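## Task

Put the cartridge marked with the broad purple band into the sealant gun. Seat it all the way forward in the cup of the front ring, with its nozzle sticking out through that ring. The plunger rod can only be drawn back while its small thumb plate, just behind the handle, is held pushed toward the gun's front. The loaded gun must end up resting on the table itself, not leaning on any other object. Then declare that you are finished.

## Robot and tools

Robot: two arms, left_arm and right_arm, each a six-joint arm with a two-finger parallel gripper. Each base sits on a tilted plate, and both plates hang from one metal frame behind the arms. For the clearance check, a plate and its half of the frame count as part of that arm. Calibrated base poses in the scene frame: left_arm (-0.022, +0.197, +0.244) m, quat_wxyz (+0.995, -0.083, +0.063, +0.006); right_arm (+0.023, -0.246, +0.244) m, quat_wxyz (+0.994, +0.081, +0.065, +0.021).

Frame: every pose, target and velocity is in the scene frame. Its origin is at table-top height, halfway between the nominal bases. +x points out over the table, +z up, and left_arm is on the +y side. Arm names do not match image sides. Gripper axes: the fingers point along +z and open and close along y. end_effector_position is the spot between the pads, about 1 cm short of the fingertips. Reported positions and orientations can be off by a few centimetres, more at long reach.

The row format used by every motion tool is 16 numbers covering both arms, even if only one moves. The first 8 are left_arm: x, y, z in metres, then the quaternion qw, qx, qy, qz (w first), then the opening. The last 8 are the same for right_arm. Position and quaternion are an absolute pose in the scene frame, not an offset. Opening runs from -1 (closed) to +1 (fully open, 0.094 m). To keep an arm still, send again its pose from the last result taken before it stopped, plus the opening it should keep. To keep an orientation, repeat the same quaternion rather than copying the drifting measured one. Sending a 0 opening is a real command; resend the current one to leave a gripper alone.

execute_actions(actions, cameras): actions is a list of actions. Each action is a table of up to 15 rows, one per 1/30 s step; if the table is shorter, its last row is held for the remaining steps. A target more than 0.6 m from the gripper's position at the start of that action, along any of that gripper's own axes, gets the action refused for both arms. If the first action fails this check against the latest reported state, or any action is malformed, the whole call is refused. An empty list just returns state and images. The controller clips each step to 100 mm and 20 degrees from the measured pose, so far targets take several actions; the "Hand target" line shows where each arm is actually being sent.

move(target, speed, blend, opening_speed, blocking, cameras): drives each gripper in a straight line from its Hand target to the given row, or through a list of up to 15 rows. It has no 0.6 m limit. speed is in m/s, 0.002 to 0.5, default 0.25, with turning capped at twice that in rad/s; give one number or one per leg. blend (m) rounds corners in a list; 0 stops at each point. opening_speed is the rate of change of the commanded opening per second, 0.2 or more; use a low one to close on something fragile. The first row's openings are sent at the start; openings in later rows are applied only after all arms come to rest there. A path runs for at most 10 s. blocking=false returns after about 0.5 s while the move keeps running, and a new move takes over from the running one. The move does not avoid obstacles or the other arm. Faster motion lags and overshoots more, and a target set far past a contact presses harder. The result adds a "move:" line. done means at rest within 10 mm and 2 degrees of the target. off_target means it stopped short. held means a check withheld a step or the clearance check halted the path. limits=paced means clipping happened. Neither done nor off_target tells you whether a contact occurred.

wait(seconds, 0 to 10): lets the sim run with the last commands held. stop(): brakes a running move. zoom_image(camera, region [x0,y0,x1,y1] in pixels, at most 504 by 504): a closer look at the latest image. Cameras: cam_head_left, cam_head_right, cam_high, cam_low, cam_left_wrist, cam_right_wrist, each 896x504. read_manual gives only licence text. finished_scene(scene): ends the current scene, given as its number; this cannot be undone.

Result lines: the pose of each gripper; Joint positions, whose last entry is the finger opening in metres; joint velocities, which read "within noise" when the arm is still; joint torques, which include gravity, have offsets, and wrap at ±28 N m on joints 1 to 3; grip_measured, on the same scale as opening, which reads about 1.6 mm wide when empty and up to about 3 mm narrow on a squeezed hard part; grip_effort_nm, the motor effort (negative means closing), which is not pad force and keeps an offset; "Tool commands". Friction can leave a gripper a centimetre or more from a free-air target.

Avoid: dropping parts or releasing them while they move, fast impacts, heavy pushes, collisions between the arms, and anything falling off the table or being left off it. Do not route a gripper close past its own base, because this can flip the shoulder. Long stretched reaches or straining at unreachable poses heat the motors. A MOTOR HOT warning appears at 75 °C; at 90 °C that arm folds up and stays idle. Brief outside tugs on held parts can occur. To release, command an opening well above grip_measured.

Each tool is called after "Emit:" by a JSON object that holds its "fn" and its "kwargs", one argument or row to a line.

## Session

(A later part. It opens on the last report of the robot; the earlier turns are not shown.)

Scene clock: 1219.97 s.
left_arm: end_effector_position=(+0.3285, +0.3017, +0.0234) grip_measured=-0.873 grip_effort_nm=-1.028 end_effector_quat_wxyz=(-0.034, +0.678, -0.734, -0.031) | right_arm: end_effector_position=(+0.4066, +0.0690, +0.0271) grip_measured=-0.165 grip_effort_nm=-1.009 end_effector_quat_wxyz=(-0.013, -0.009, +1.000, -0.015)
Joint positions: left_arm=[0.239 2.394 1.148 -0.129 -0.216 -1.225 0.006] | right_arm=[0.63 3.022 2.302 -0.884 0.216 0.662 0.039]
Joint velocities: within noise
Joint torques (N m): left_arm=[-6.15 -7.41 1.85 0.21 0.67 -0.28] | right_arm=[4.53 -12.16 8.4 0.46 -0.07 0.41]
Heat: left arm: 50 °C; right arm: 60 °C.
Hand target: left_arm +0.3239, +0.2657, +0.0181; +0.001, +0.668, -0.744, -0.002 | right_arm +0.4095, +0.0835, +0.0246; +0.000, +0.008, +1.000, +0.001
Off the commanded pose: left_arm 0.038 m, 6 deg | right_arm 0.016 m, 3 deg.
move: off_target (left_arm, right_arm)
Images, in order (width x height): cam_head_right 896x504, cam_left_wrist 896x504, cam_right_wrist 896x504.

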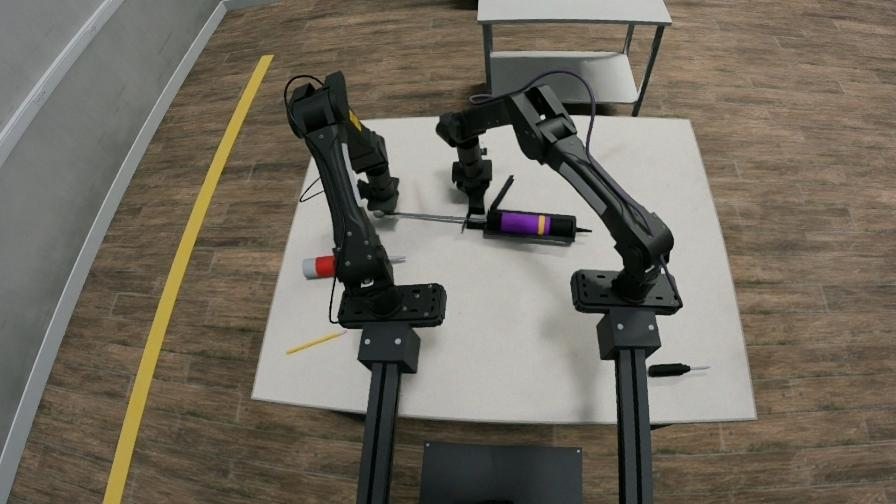

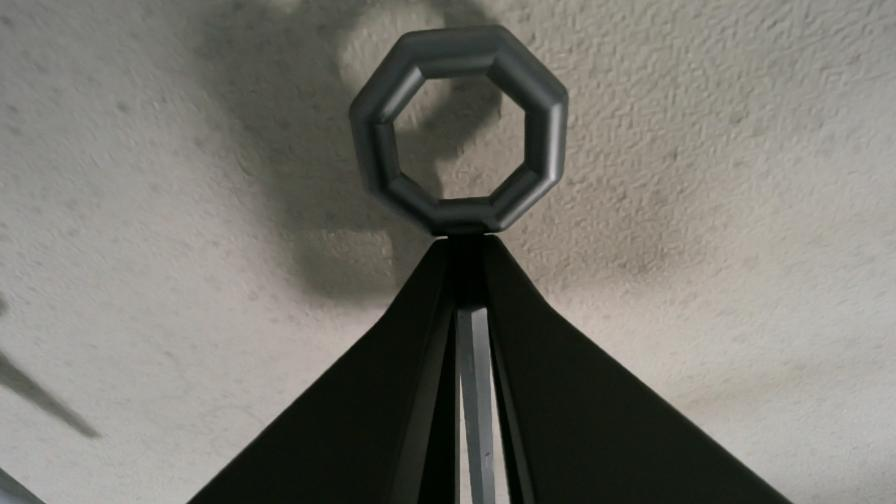

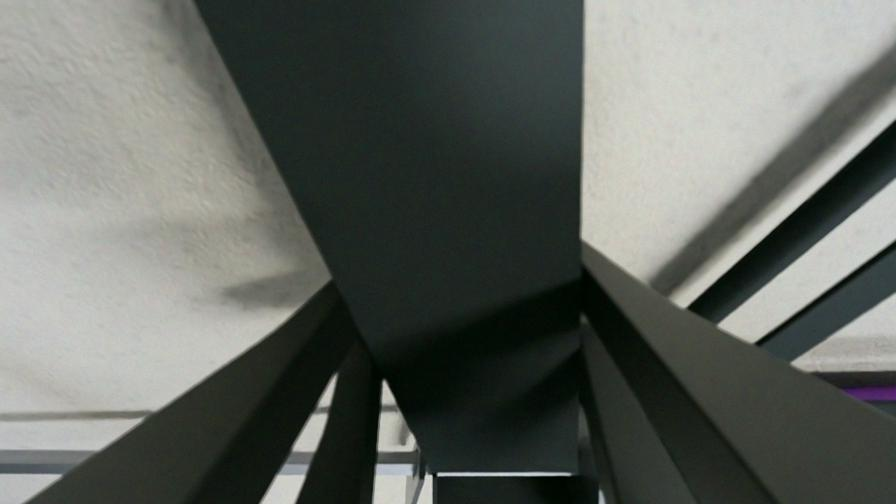

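Emit:
{"fn": "execute_actions", "kwargs": {
  "actions": []
}}

Scene clock: 1229.40 s.
left_arm: end_effector_position=(+0.3285, +0.3016, +0.0234) grip_measured=-0.873 grip_effort_nm=-1.028 end_effector_quat_wxyz=(-0.035, +0.678, -0.734, -0.031) | right_arm: end_effector_position=(+0.4067, +0.0691, +0.0271) grip_measured=-0.165 grip_effort_nm=-1.004 end_effector_quat_wxyz=(-0.012, -0.009, +1.000, -0.015)
Joint positions: left_arm=[0.239 2.394 1.148 -0.129 -0.217 -1.225 0.006] | right_arm=[0.63 3.022 2.303 -0.884 0.216 0.662 0.039]
Joint velocities: within noise
Joint torques (N m): left_arm=[-6.02 -7.56 1.91 0.18 0.64 -0.3] | right_arm=[4.42 -12.18 8.43 0.45 -0.08 0.42]
Heat: left arm: 49 °C; right arm: 62 °C.
Hand target: left_arm +0.3238, +0.2656, +0.0181; +0.001, +0.668, -0.744, -0.002 | right_arm +0.4096, +0.0836, +0.0246; +0.000, +0.008, +1.000, +0.001
Tool commands: left_gripper/opening=-1.0 right_gripper/opening=-0.3
Off the commanded pose: left_arm 0.038 m, 6 deg | right_arm 0.016 m, 3 deg.

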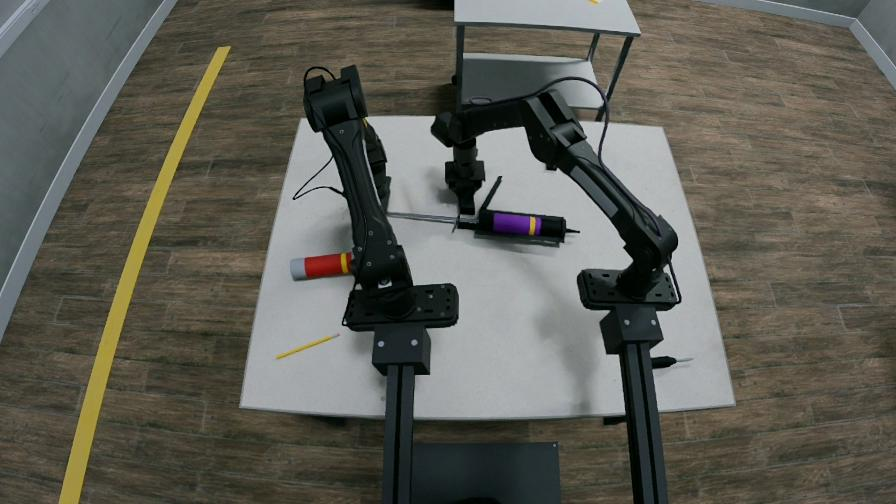

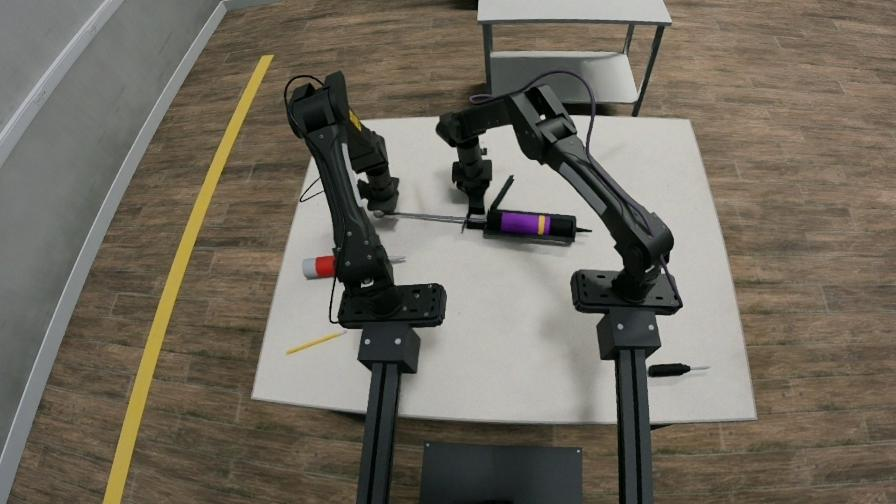

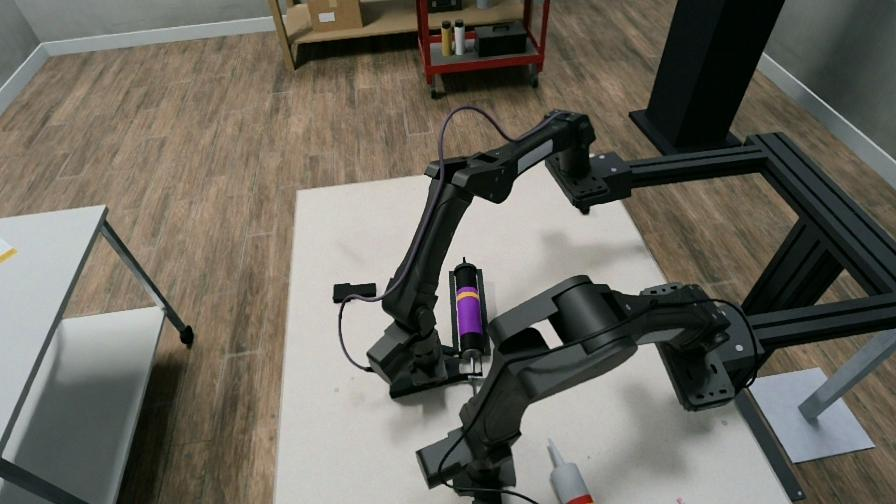

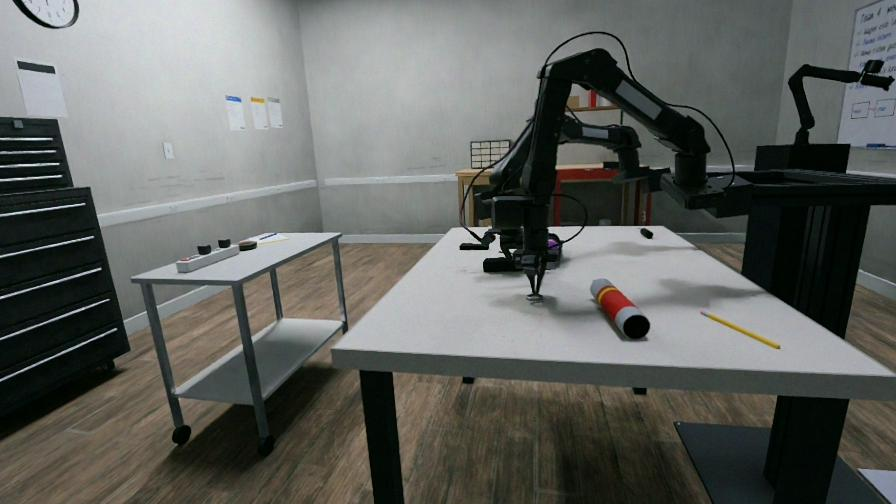

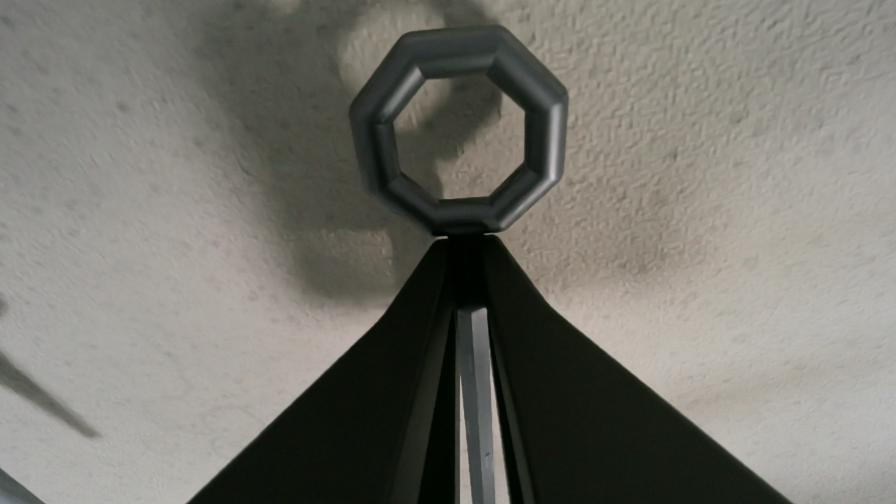

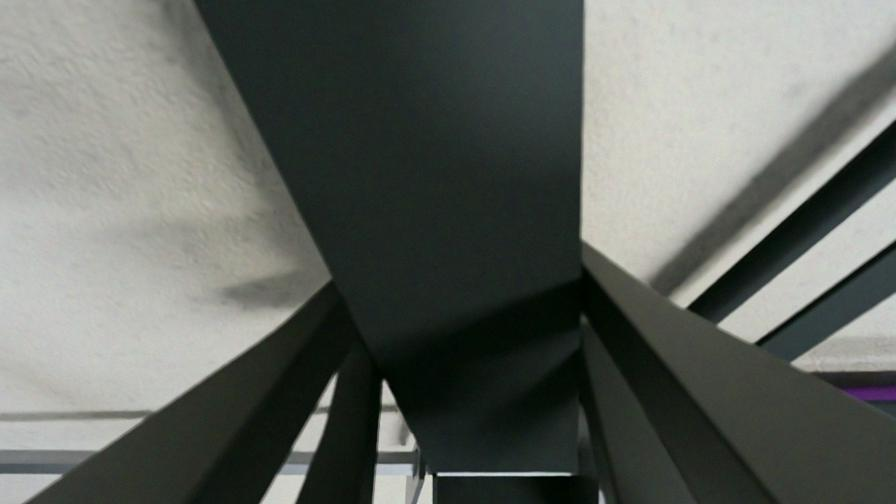

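Emit:
{"fn": "move", "kwargs": {
  "target": [0.3255,0.235,0.017,0,-0.6678,0.7443,0,-1,0.410,0.109,0.024,0,0.0087,1.0,0,-0.3],
  "speed": 0.05
}}

Emit:
{"fn": "zoom_image", "kwargs": {
  "camera": "cam_head_right",
  "region": [460, 185, 600, 265]
}}

Scene clock: 1234.33 s.
left_arm: end_effector_position=(+0.3283, +0.2992, +0.0254) grip_measured=-0.873 grip_effort_nm=-1.023 end_effector_quat_wxyz=(-0.064, +0.687, -0.721, -0.060) | right_arm: end_effector_position=(+0.4115, +0.0703, +0.0269) grip_measured=-0.165 grip_effort_nm=-1.004 end_effector_quat_wxyz=(-0.022, -0.019, +0.999, -0.030)
Joint positions: left_arm=[0.194 2.394 1.126 -0.097 -0.305 -1.296 0.006] | right_arm=[0.63 3.119 2.508 -1.028 0.228 0.649 0.039]
Joint velocities: within noise
Joint torques (N m): left_arm=[-8.99 -7.56 1.46 0.04 1.26 -0.34] | right_arm=[7.83 -12.16 8.79 0.76 -0.23 0.87]
Heat: left arm: 49 °C; right arm: 62 °C.
Hand target: left_arm +0.3210, +0.2396, +0.0200; +0.000, +0.668, -0.744, -0.005 | right_arm +0.4080, +0.1070, +0.0268; +0.002, +0.007, +1.000, +0.006
Off the commanded pose: left_arm 0.065 m, 11 deg | right_arm 0.039 m, 5 deg.
joint sent to its limit (right arm) — joint 2 (shoulder), upper limit. The joint targets are off in position, not in orientation.
move: off_target (left_arm, right_arm)

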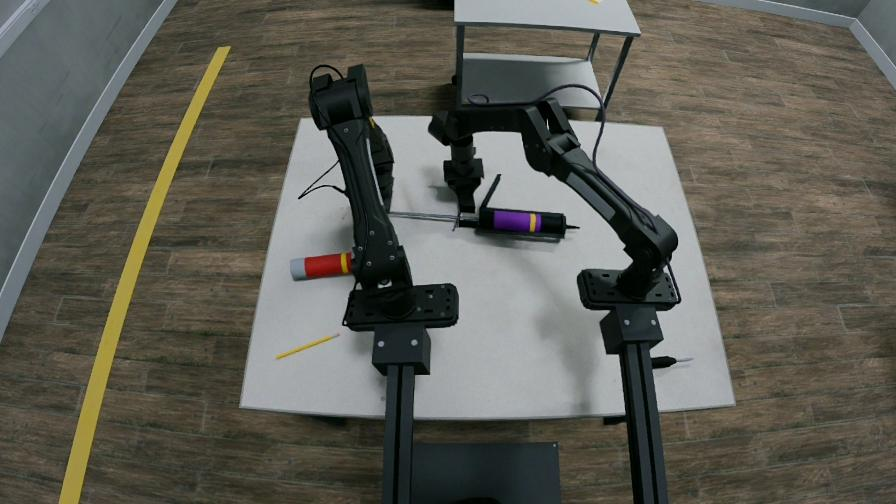

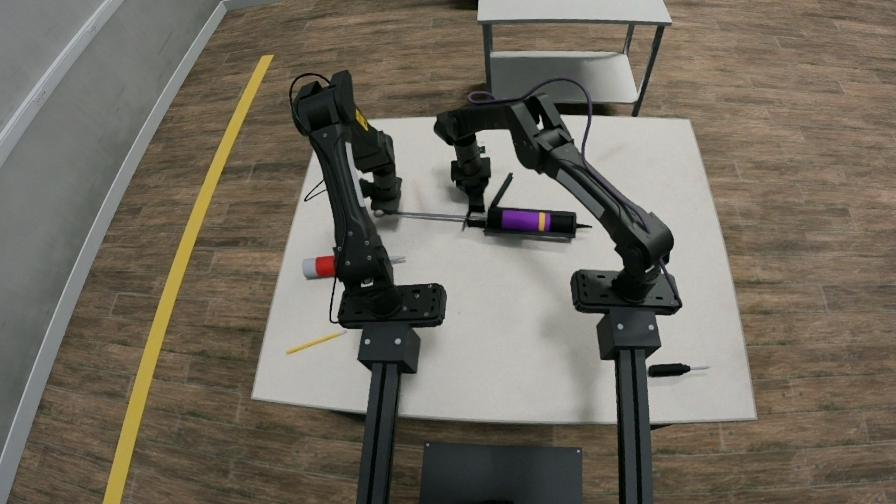

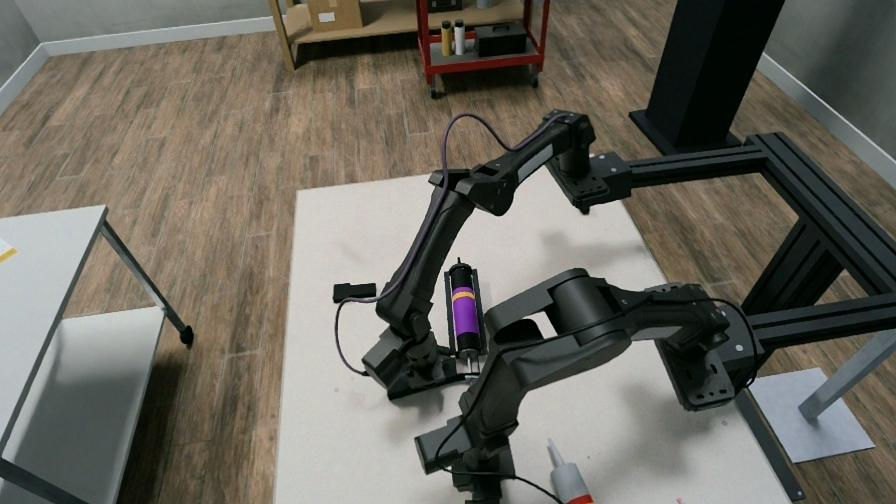

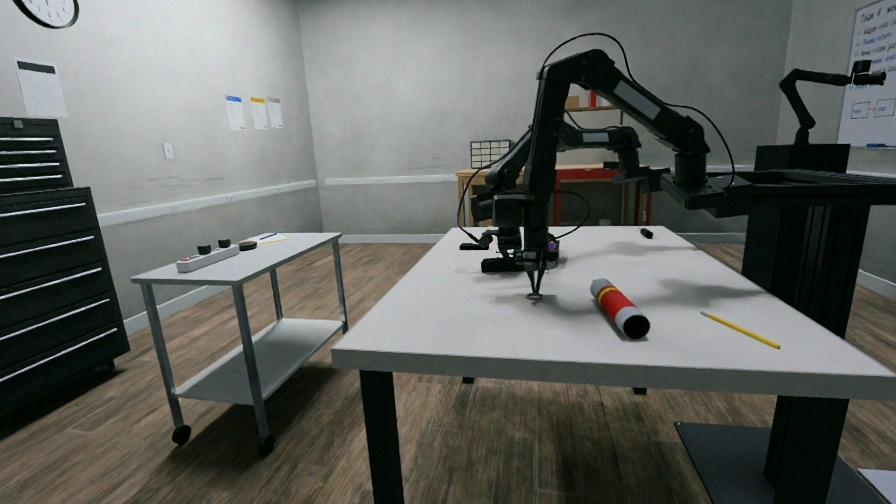

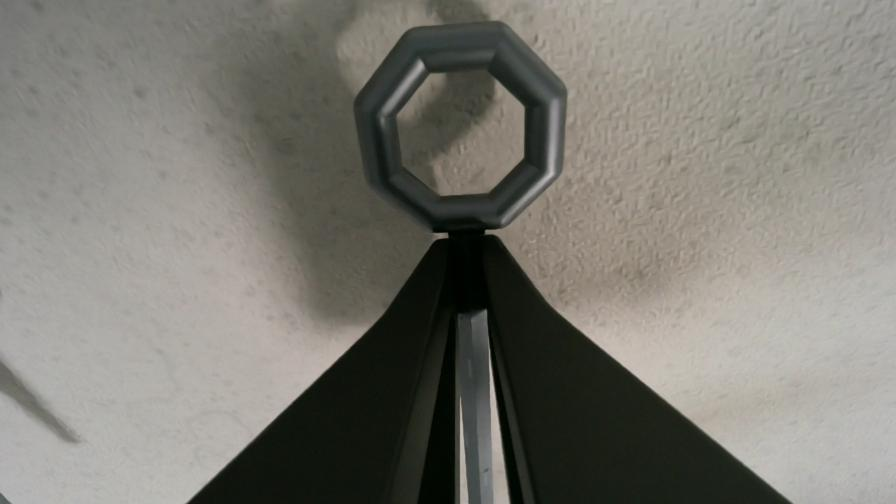

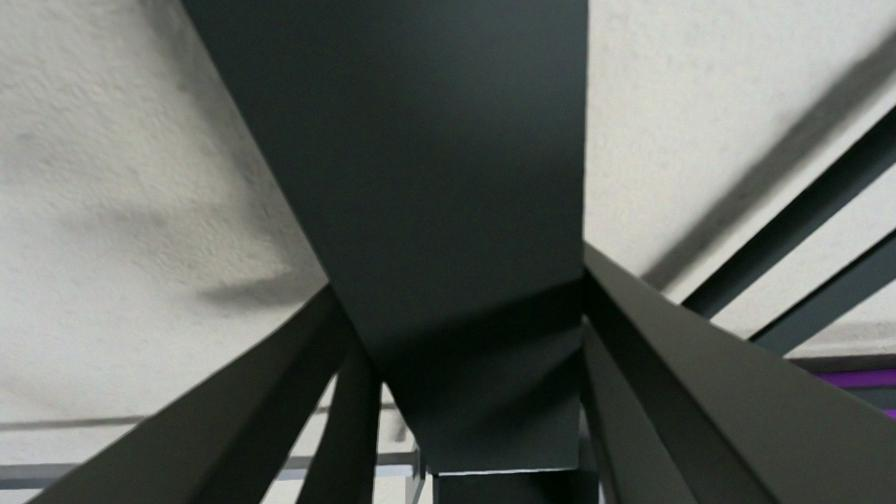

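Scaled by 3.600 from the camera's 896x504 image, which has a finer 1280x720 frame.

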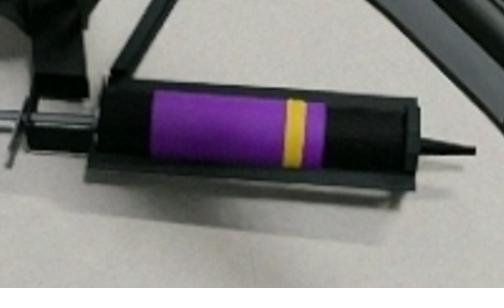

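Emit:
{"fn": "move", "kwargs": {
  "target": [
    [0.3255,0.29,0.017,0,-0.6678,0.7443,0,-1,0.408,0.075,0.024,0,0.0087,1.0,0,-0.3],
    [0.3255,0.295,0.017,0,-0.6678,0.7443,0,-1,0.408,0.071,0.026,0,0.0087,1.0,0,0.3],
    [0.3255,0.295,0.017,0,-0.6678,0.7443,0,-1,0.408,0.071,0.12,0,0.0087,1.0,0,0.3],
    [0.3255,0.295,0.017,0,-0.6678,0.7443,0,-1,0.37,0.02,0.17,0,0.0523,0.9986,0,0.3]
  ],
  "speed": 0.12
}}

Emit:
{"fn": "zoom_image", "kwargs": {
  "camera": "cam_head_right",
  "region": [460, 185, 600, 265]
}}

Scene clock: 1242.93 s.
left_arm: end_effector_position=(+0.3325, +0.3015, +0.0227) grip_measured=-0.873 grip_effort_nm=-1.033 end_effector_quat_wxyz=(+0.024, -0.669, +0.743, +0.005) | right_arm: end_effector_position=(+0.3655, +0.0119, +0.1564) grip_measured=+0.297 grip_effort_nm=0.168 end_effector_quat_wxyz=(-0.015, +0.050, +0.998, -0.018)
Joint positions: left_arm=[0.263 2.394 1.158 -0.13 -0.156 -1.176 0.006] | right_arm=[0.648 2.436 1.674 -0.853 0.214 0.8 0.061]
Joint velocities: within noise
Joint torques (N m): left_arm=[-1.11 -7.51 3.73 0.05 0.26 0.05] | right_arm=[3.79 -14.99 4.94 0.32 -0.07 0.07]
Heat: left arm: 49 °C; right arm: 62 °C.
Hand target: left_arm +0.3253, +0.2950, +0.0173; +0.000, -0.668, +0.744, +0.000 | right_arm +0.3699, +0.0198, +0.1700; +0.000, +0.052, +0.999, +0.000
Off the commanded pose: left_arm 0.011 m, 3 deg | right_arm 0.016 m, 3 deg.
move: off_target (left_arm, right_arm); target 2's new opening was sent with right_arm's hand 0.007 m and 3 deg from that target

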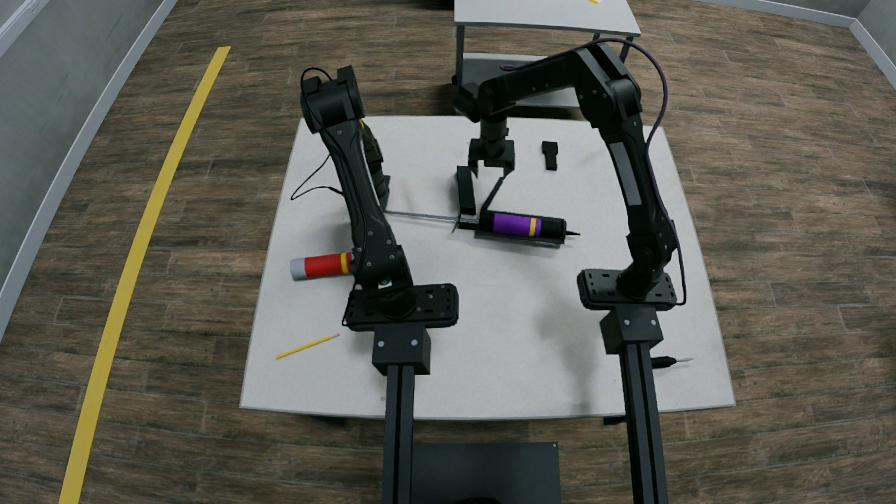

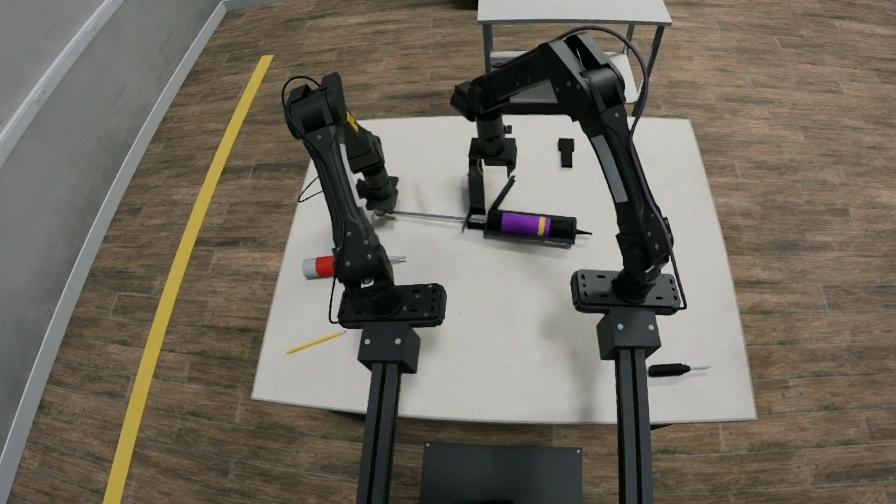

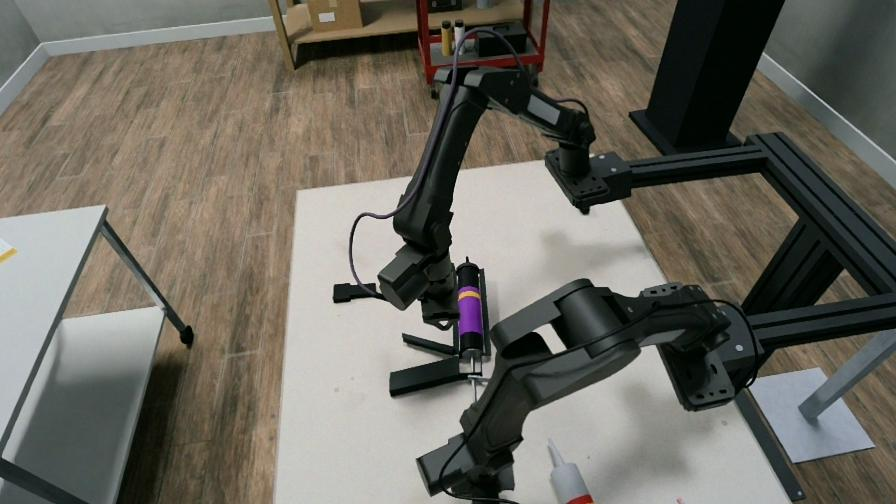

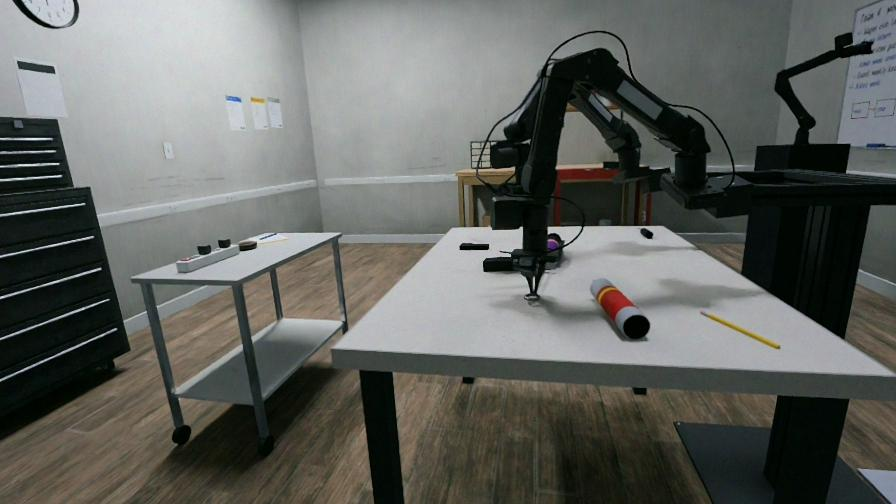

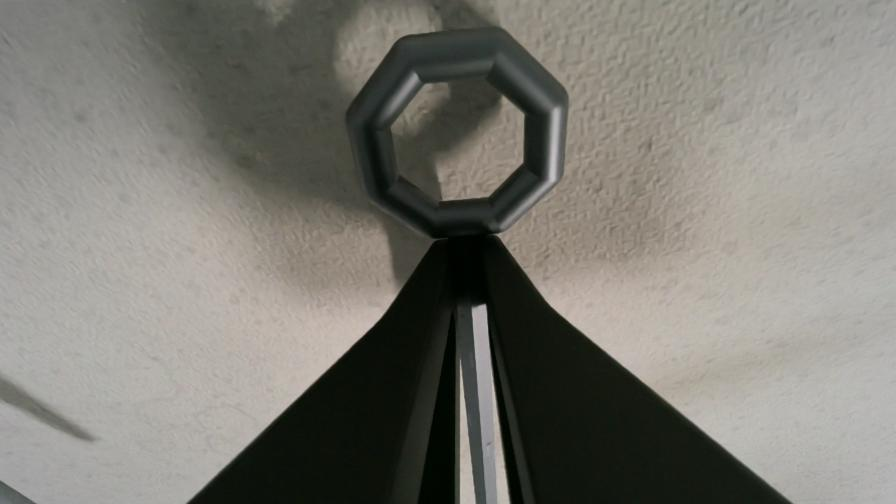

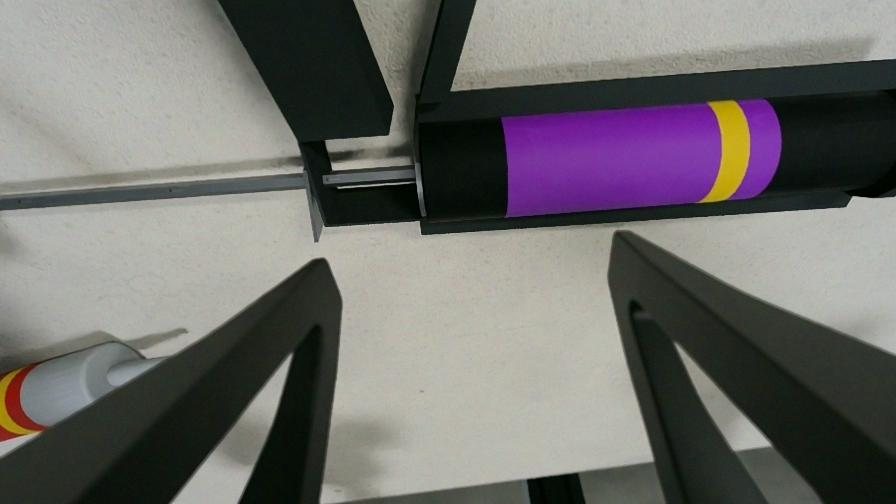

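Scaled by 3.600 from the camera's 896x504 image, which has a finer 1280x720 frame.

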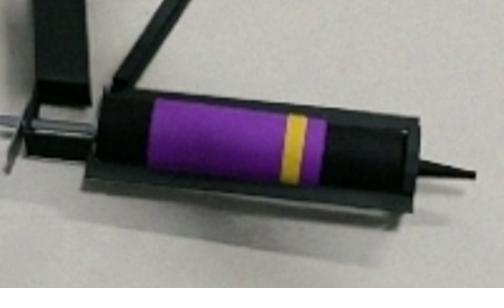

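Emit:
{"fn": "zoom_image", "kwargs": {
  "camera": "cam_right_wrist",
  "region": [290, 60, 540, 260]
}}

Emit:
{"fn": "zoom_image", "kwargs": {
  "camera": "cam_right_wrist",
  "region": [740, 60, 896, 240]
}}

Scaled by 2.016 from the camera's 896x504 image, which has a finer 1280x720 frame.

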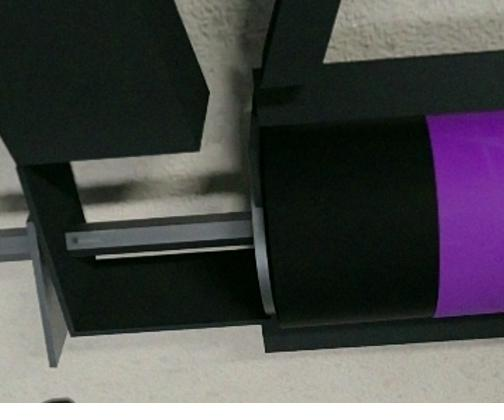

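Scaled by 2.800 from the camera's 896x504 image, which has a finer 1280x720 frame.

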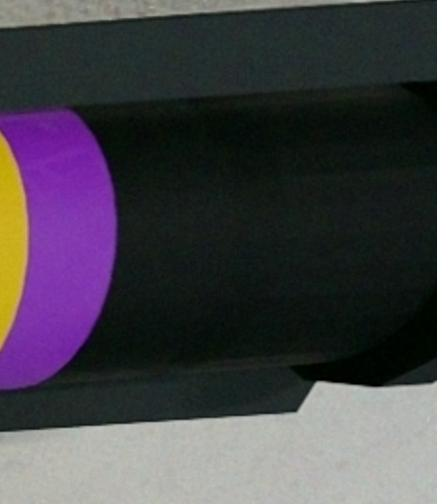

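Emit:
{"fn": "move", "kwargs": {
  "target": [0.3255,0.295,0.017,0,-0.6678,0.7443,0,-1,0.355,-0.10,0.16,0,0.0523,0.9986,0,0.3],
  "speed": 0.15,
  "cameras": ["cam_right_wrist"]
}}

Emit:
{"fn": "zoom_image", "kwargs": {
  "camera": "cam_right_wrist",
  "region": [450, 60, 700, 260]
}}

Scene clock: 1248.77 s.
left_arm: end_effector_position=(+0.3325, +0.3015, +0.0227) grip_measured=-0.873 grip_effort_nm=-1.028 end_effector_quat_wxyz=(+0.024, -0.669, +0.743, +0.005) | right_arm: end_effector_position=(+0.3476, -0.1033, +0.1502) grip_measured=+0.297 grip_effort_nm=0.168 end_effector_quat_wxyz=(-0.017, +0.051, +0.998, -0.015)
Joint positions: left_arm=[0.263 2.394 1.158 -0.13 -0.156 -1.176 0.006] | right_arm=[0.427 2.157 1.206 -0.615 0.211 0.575 0.061]
Joint velocities: within noise
Joint torques (N m): left_arm=[-0.96 -7.5 3.81 0.08 0.24 0.06] | right_arm=[2.22 -12.66 4.08 0.31 -0.09 -0.12]
Heat: left arm: 49 °C; right arm: 61 °C.
Hand target: left_arm +0.3253, +0.2950, +0.0173; +0.000, -0.668, +0.744, +0.000 | right_arm +0.3550, -0.1000, +0.1601; +0.000, +0.052, +0.999, +0.000
Off the commanded pose: left_arm 0.011 m, 3 deg | right_arm 0.013 m, 3 deg.
move: off_target (left_arm, right_arm)
Images, in order (width x height): cam_right_wrist 896x504.

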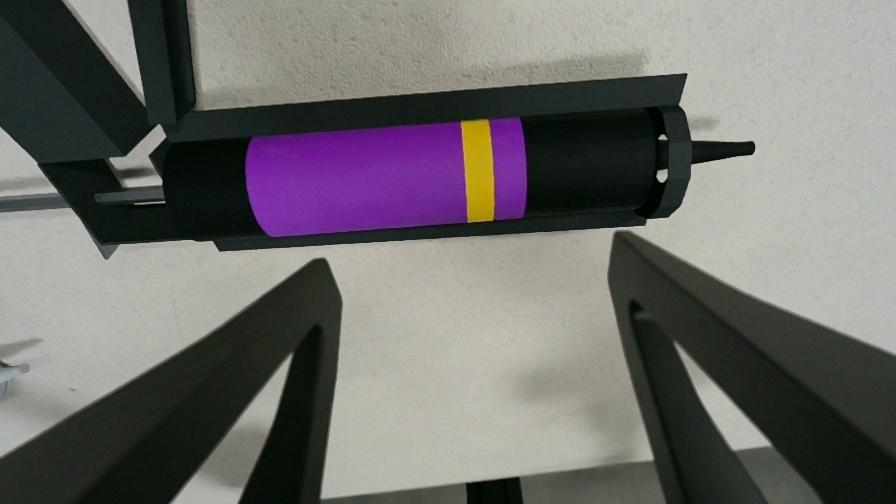

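Scaled by 2.016 from the camera's 896x504 image, which has a finer 1280x720 frame.

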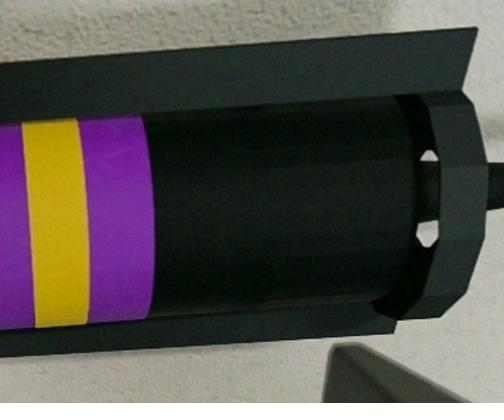

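Emit:
{"fn": "zoom_image", "kwargs": {
  "camera": "cam_right_wrist",
  "region": [620, 90, 720, 230]
}}

Scaled by 3.600 from the camera's 896x504 image, which has a finer 1280x720 frame.

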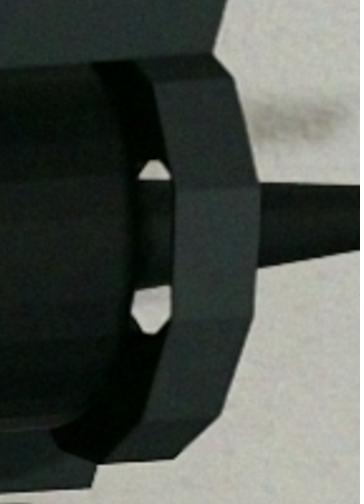

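Emit:
{"fn": "move", "kwargs": {
  "target": [0.3255,0.295,0.017,0,-0.6678,0.7443,0,-1,0.274,-0.155,0.225,0,-0.6428,0.766,0,0.3],
  "speed": 0.2,
  "cameras": ["cam_right_wrist"]
}}

Emit:
{"fn": "zoom_image", "kwargs": {
  "camera": "cam_right_wrist",
  "region": [380, 0, 580, 160]
}}

Scene clock: 1271.40 s.
left_arm: end_effector_position=(+0.3325, +0.3015, +0.0227) grip_measured=-0.873 grip_effort_nm=-1.033 end_effector_quat_wxyz=(+0.024, -0.669, +0.743, +0.005) | right_arm: end_effector_position=(+0.2777, -0.1542, +0.2202) grip_measured=+0.297 grip_effort_nm=0.168 end_effector_quat_wxyz=(-0.001, -0.640, +0.769, -0.004)
Joint positions: left_arm=[0.263 2.394 1.158 -0.13 -0.156 -1.176 0.006] | right_arm=[0.427 1.679 0.849 -0.694 0.211 -0.924 0.061]
Joint velocities: within noise
Joint torques (N m): left_arm=[-1.07 -7.54 3.78 0.08 0.28 0.01] | right_arm=[1.62 -8.36 4.59 0.08 -0.06 -0.04]
Heat: left arm: 48 °C; right arm: 61 °C.
Hand target: left_arm +0.3253, +0.2950, +0.0173; +0.000, -0.668, +0.744, +0.000 | right_arm +0.2741, -0.1550, +0.2247; +0.000, -0.643, +0.766, +0.000
Off the commanded pose: left_arm 0.011 m, 3 deg | right_arm 0.006 m, 1 deg.
move: off_target (left_arm)
Images, in order (width x height): cam_right_wrist 896x504.

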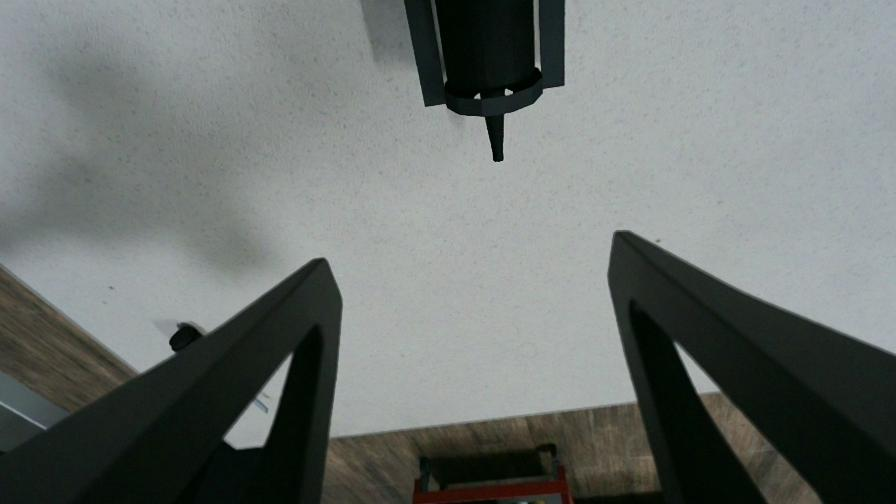

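Scaled by 2.520 from the camera's 896x504 image, which has a finer 1280x720 frame.

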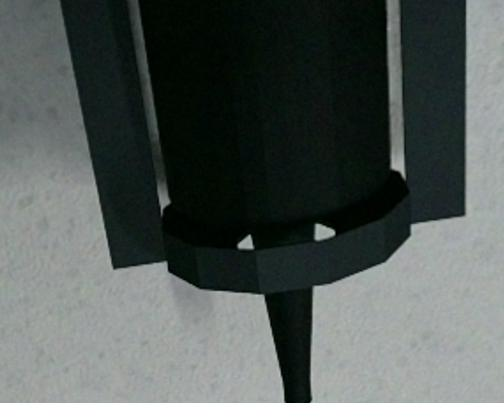

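Emit:
{"fn": "move", "kwargs": {
  "target": [0.3255,0.295,0.017,0,-0.6678,0.7443,0,-1,0.294,-0.10,0.11,0,-0.6626,0.7490,0,0.05],
  "speed": 0.15,
  "cameras": ["cam_right_wrist"]
}}

Emit:
{"fn": "zoom_image", "kwargs": {
  "camera": "cam_right_wrist",
  "region": [300, 100, 620, 504]
}}

Scene clock: 1304.90 s.
left_arm: end_effector_position=(+0.3325, +0.3015, +0.0227) grip_measured=-0.873 grip_effort_nm=-1.033 end_effector_quat_wxyz=(+0.024, -0.669, +0.743, +0.005) | right_arm: end_effector_position=(+0.2897, -0.1092, +0.1111) grip_measured=+0.053 grip_effort_nm=-0.125 end_effector_quat_wxyz=(-0.011, -0.657, +0.754, -0.001)
Joint positions: left_arm=[0.263 2.394 1.158 -0.13 -0.156 -1.176 0.006] | right_arm=[0.467 2.143 0.907 -0.315 0.211 -0.925 0.049]
Joint velocities: within noise
Joint torques (N m): left_arm=[-1.01 -7.69 3.79 0.09 0.26 0.06] | right_arm=[3.32 -7.21 4.75 0.4 -0.05 -0.03]
Heat: left arm: 47 °C; right arm: 53 °C.
Hand target: left_arm +0.3253, +0.2950, +0.0173; +0.000, -0.668, +0.744, +0.000 | right_arm +0.2938, -0.1001, +0.1103; +0.000, -0.663, +0.749, +0.000
Off the commanded pose: left_arm 0.011 m, 3 deg | right_arm 0.010 m, 1 deg.
move: off_target (left_arm)
Images, in order (width x height): cam_right_wrist 896x504.

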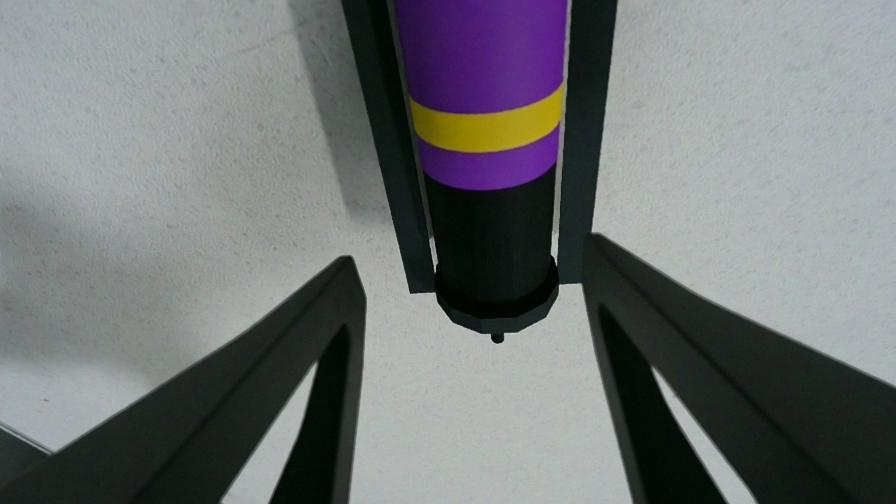

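Scaled by 1.248 from the camera's 896x504 image, which has a finer 1280x720 frame.

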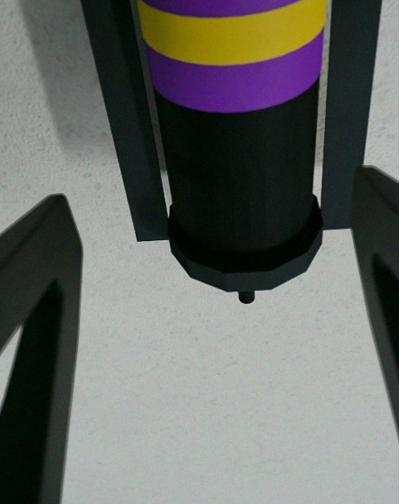

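Emit:
{"fn": "move", "kwargs": {
  "target": [0.3255,0.295,0.017,0,-0.6678,0.7443,0,-1,0.298,-0.085,0.075,0,-0.6626,0.7490,0,0.05],
  "speed": 0.1,
  "cameras": ["cam_right_wrist"]
}}

Emit:
{"fn": "zoom_image", "kwargs": {
  "camera": "cam_right_wrist",
  "region": [300, 100, 620, 504]
}}

Scene clock: 1312.63 s.
left_arm: end_effector_position=(+0.3325, +0.3015, +0.0227) grip_measured=-0.873 grip_effort_nm=-1.028 end_effector_quat_wxyz=(+0.024, -0.669, +0.743, +0.005) | right_arm: end_effector_position=(+0.2952, -0.0944, +0.0767) grip_measured=+0.053 grip_effort_nm=-0.120 end_effector_quat_wxyz=(-0.010, -0.659, +0.752, -0.001)
Joint positions: left_arm=[0.263 2.394 1.158 -0.13 -0.156 -1.176 0.006] | right_arm=[0.477 2.295 0.972 -0.229 0.211 -0.921 0.049]
Joint velocities: within noise
Joint torques (N m): left_arm=[-1.13 -7.6 3.88 0.09 0.23 0.05] | right_arm=[3.58 -7.83 4.29 0.36 -0.03 0.06]
Heat: left arm: 47 °C; right arm: 53 °C.
Hand target: left_arm +0.3253, +0.2950, +0.0173; +0.000, -0.668, +0.744, +0.000 | right_arm +0.2979, -0.0851, +0.0753; +0.000, -0.663, +0.749, +0.000
Off the commanded pose: left_arm 0.011 m, 3 deg | right_arm 0.010 m, 1 deg.
move: off_target (left_arm)
Images, in order (width x height): cam_right_wrist 896x504.

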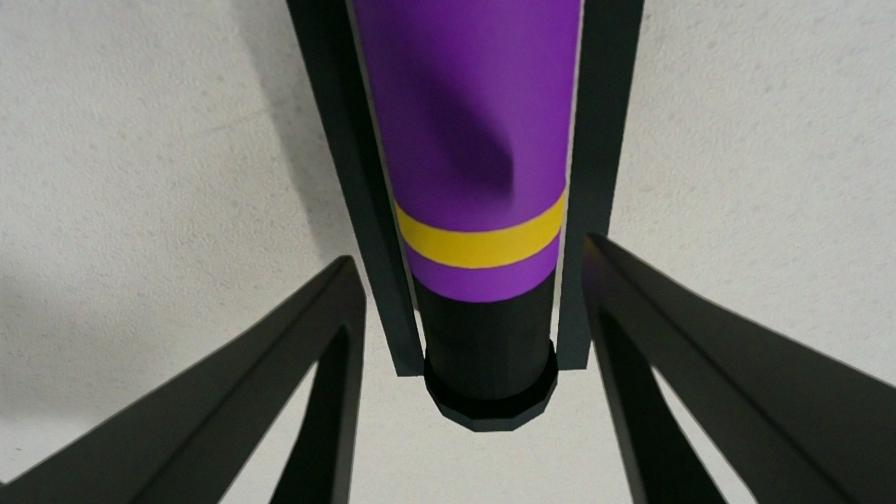

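Scaled by 1.248 from the camera's 896x504 image, which has a finer 1280x720 frame.

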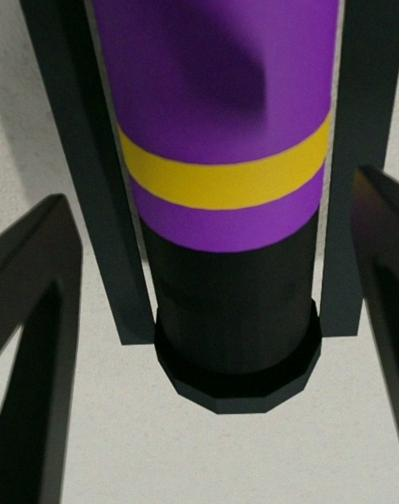

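Emit:
{"fn": "move", "kwargs": {
  "target": [0.3255,0.295,0.017,0,-0.6678,0.7443,0,-1,0.301,-0.085,0.055,0,-0.6626,0.7490,0,0.03],
  "speed": 0.08,
  "cameras": ["cam_right_wrist"]
}}

Emit:
{"fn": "zoom_image", "kwargs": {
  "camera": "cam_right_wrist",
  "region": [300, 100, 620, 504]
}}

Scene clock: 1318.70 s.
left_arm: end_effector_position=(+0.3325, +0.3015, +0.0227) grip_measured=-0.873 grip_effort_nm=-1.028 end_effector_quat_wxyz=(+0.024, -0.669, +0.743, +0.005) | right_arm: end_effector_position=(+0.2968, -0.0890, +0.0582) grip_measured=+0.033 grip_effort_nm=-0.125 end_effector_quat_wxyz=(-0.007, -0.662, +0.750, -0.002)
Joint positions: left_arm=[0.263 2.394 1.158 -0.13 -0.156 -1.176 0.006] | right_arm=[0.477 2.369 0.999 -0.176 0.211 -0.928 0.049]
Joint velocities: within noise
Joint torques (N m): left_arm=[-1.09 -7.56 3.74 0.07 0.25 0.05] | right_arm=[2.1 -8.01 3.96 0.36 -0.04 -0.08]
Heat: left arm: 47 °C; right arm: 53 °C.
Hand target: left_arm +0.3253, +0.2950, +0.0173; +0.000, -0.668, +0.744, +0.000 | right_arm +0.3010, -0.0851, +0.0552; +0.000, -0.663, +0.749, +0.000
Off the commanded pose: left_arm 0.011 m, 3 deg | right_arm 0.007 m, 1 deg.
move: off_target (left_arm)
Images, in order (width x height): cam_right_wrist 896x504.

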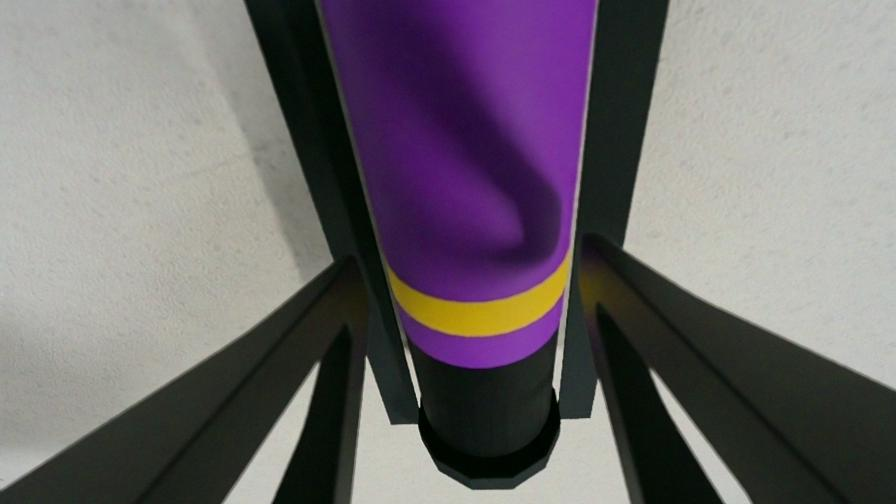

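Scaled by 1.248 from the camera's 896x504 image, which has a finer 1280x720 frame.

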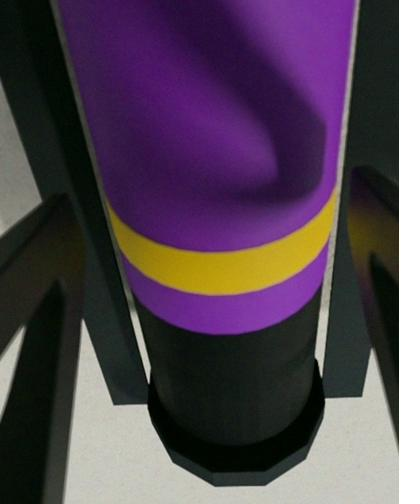

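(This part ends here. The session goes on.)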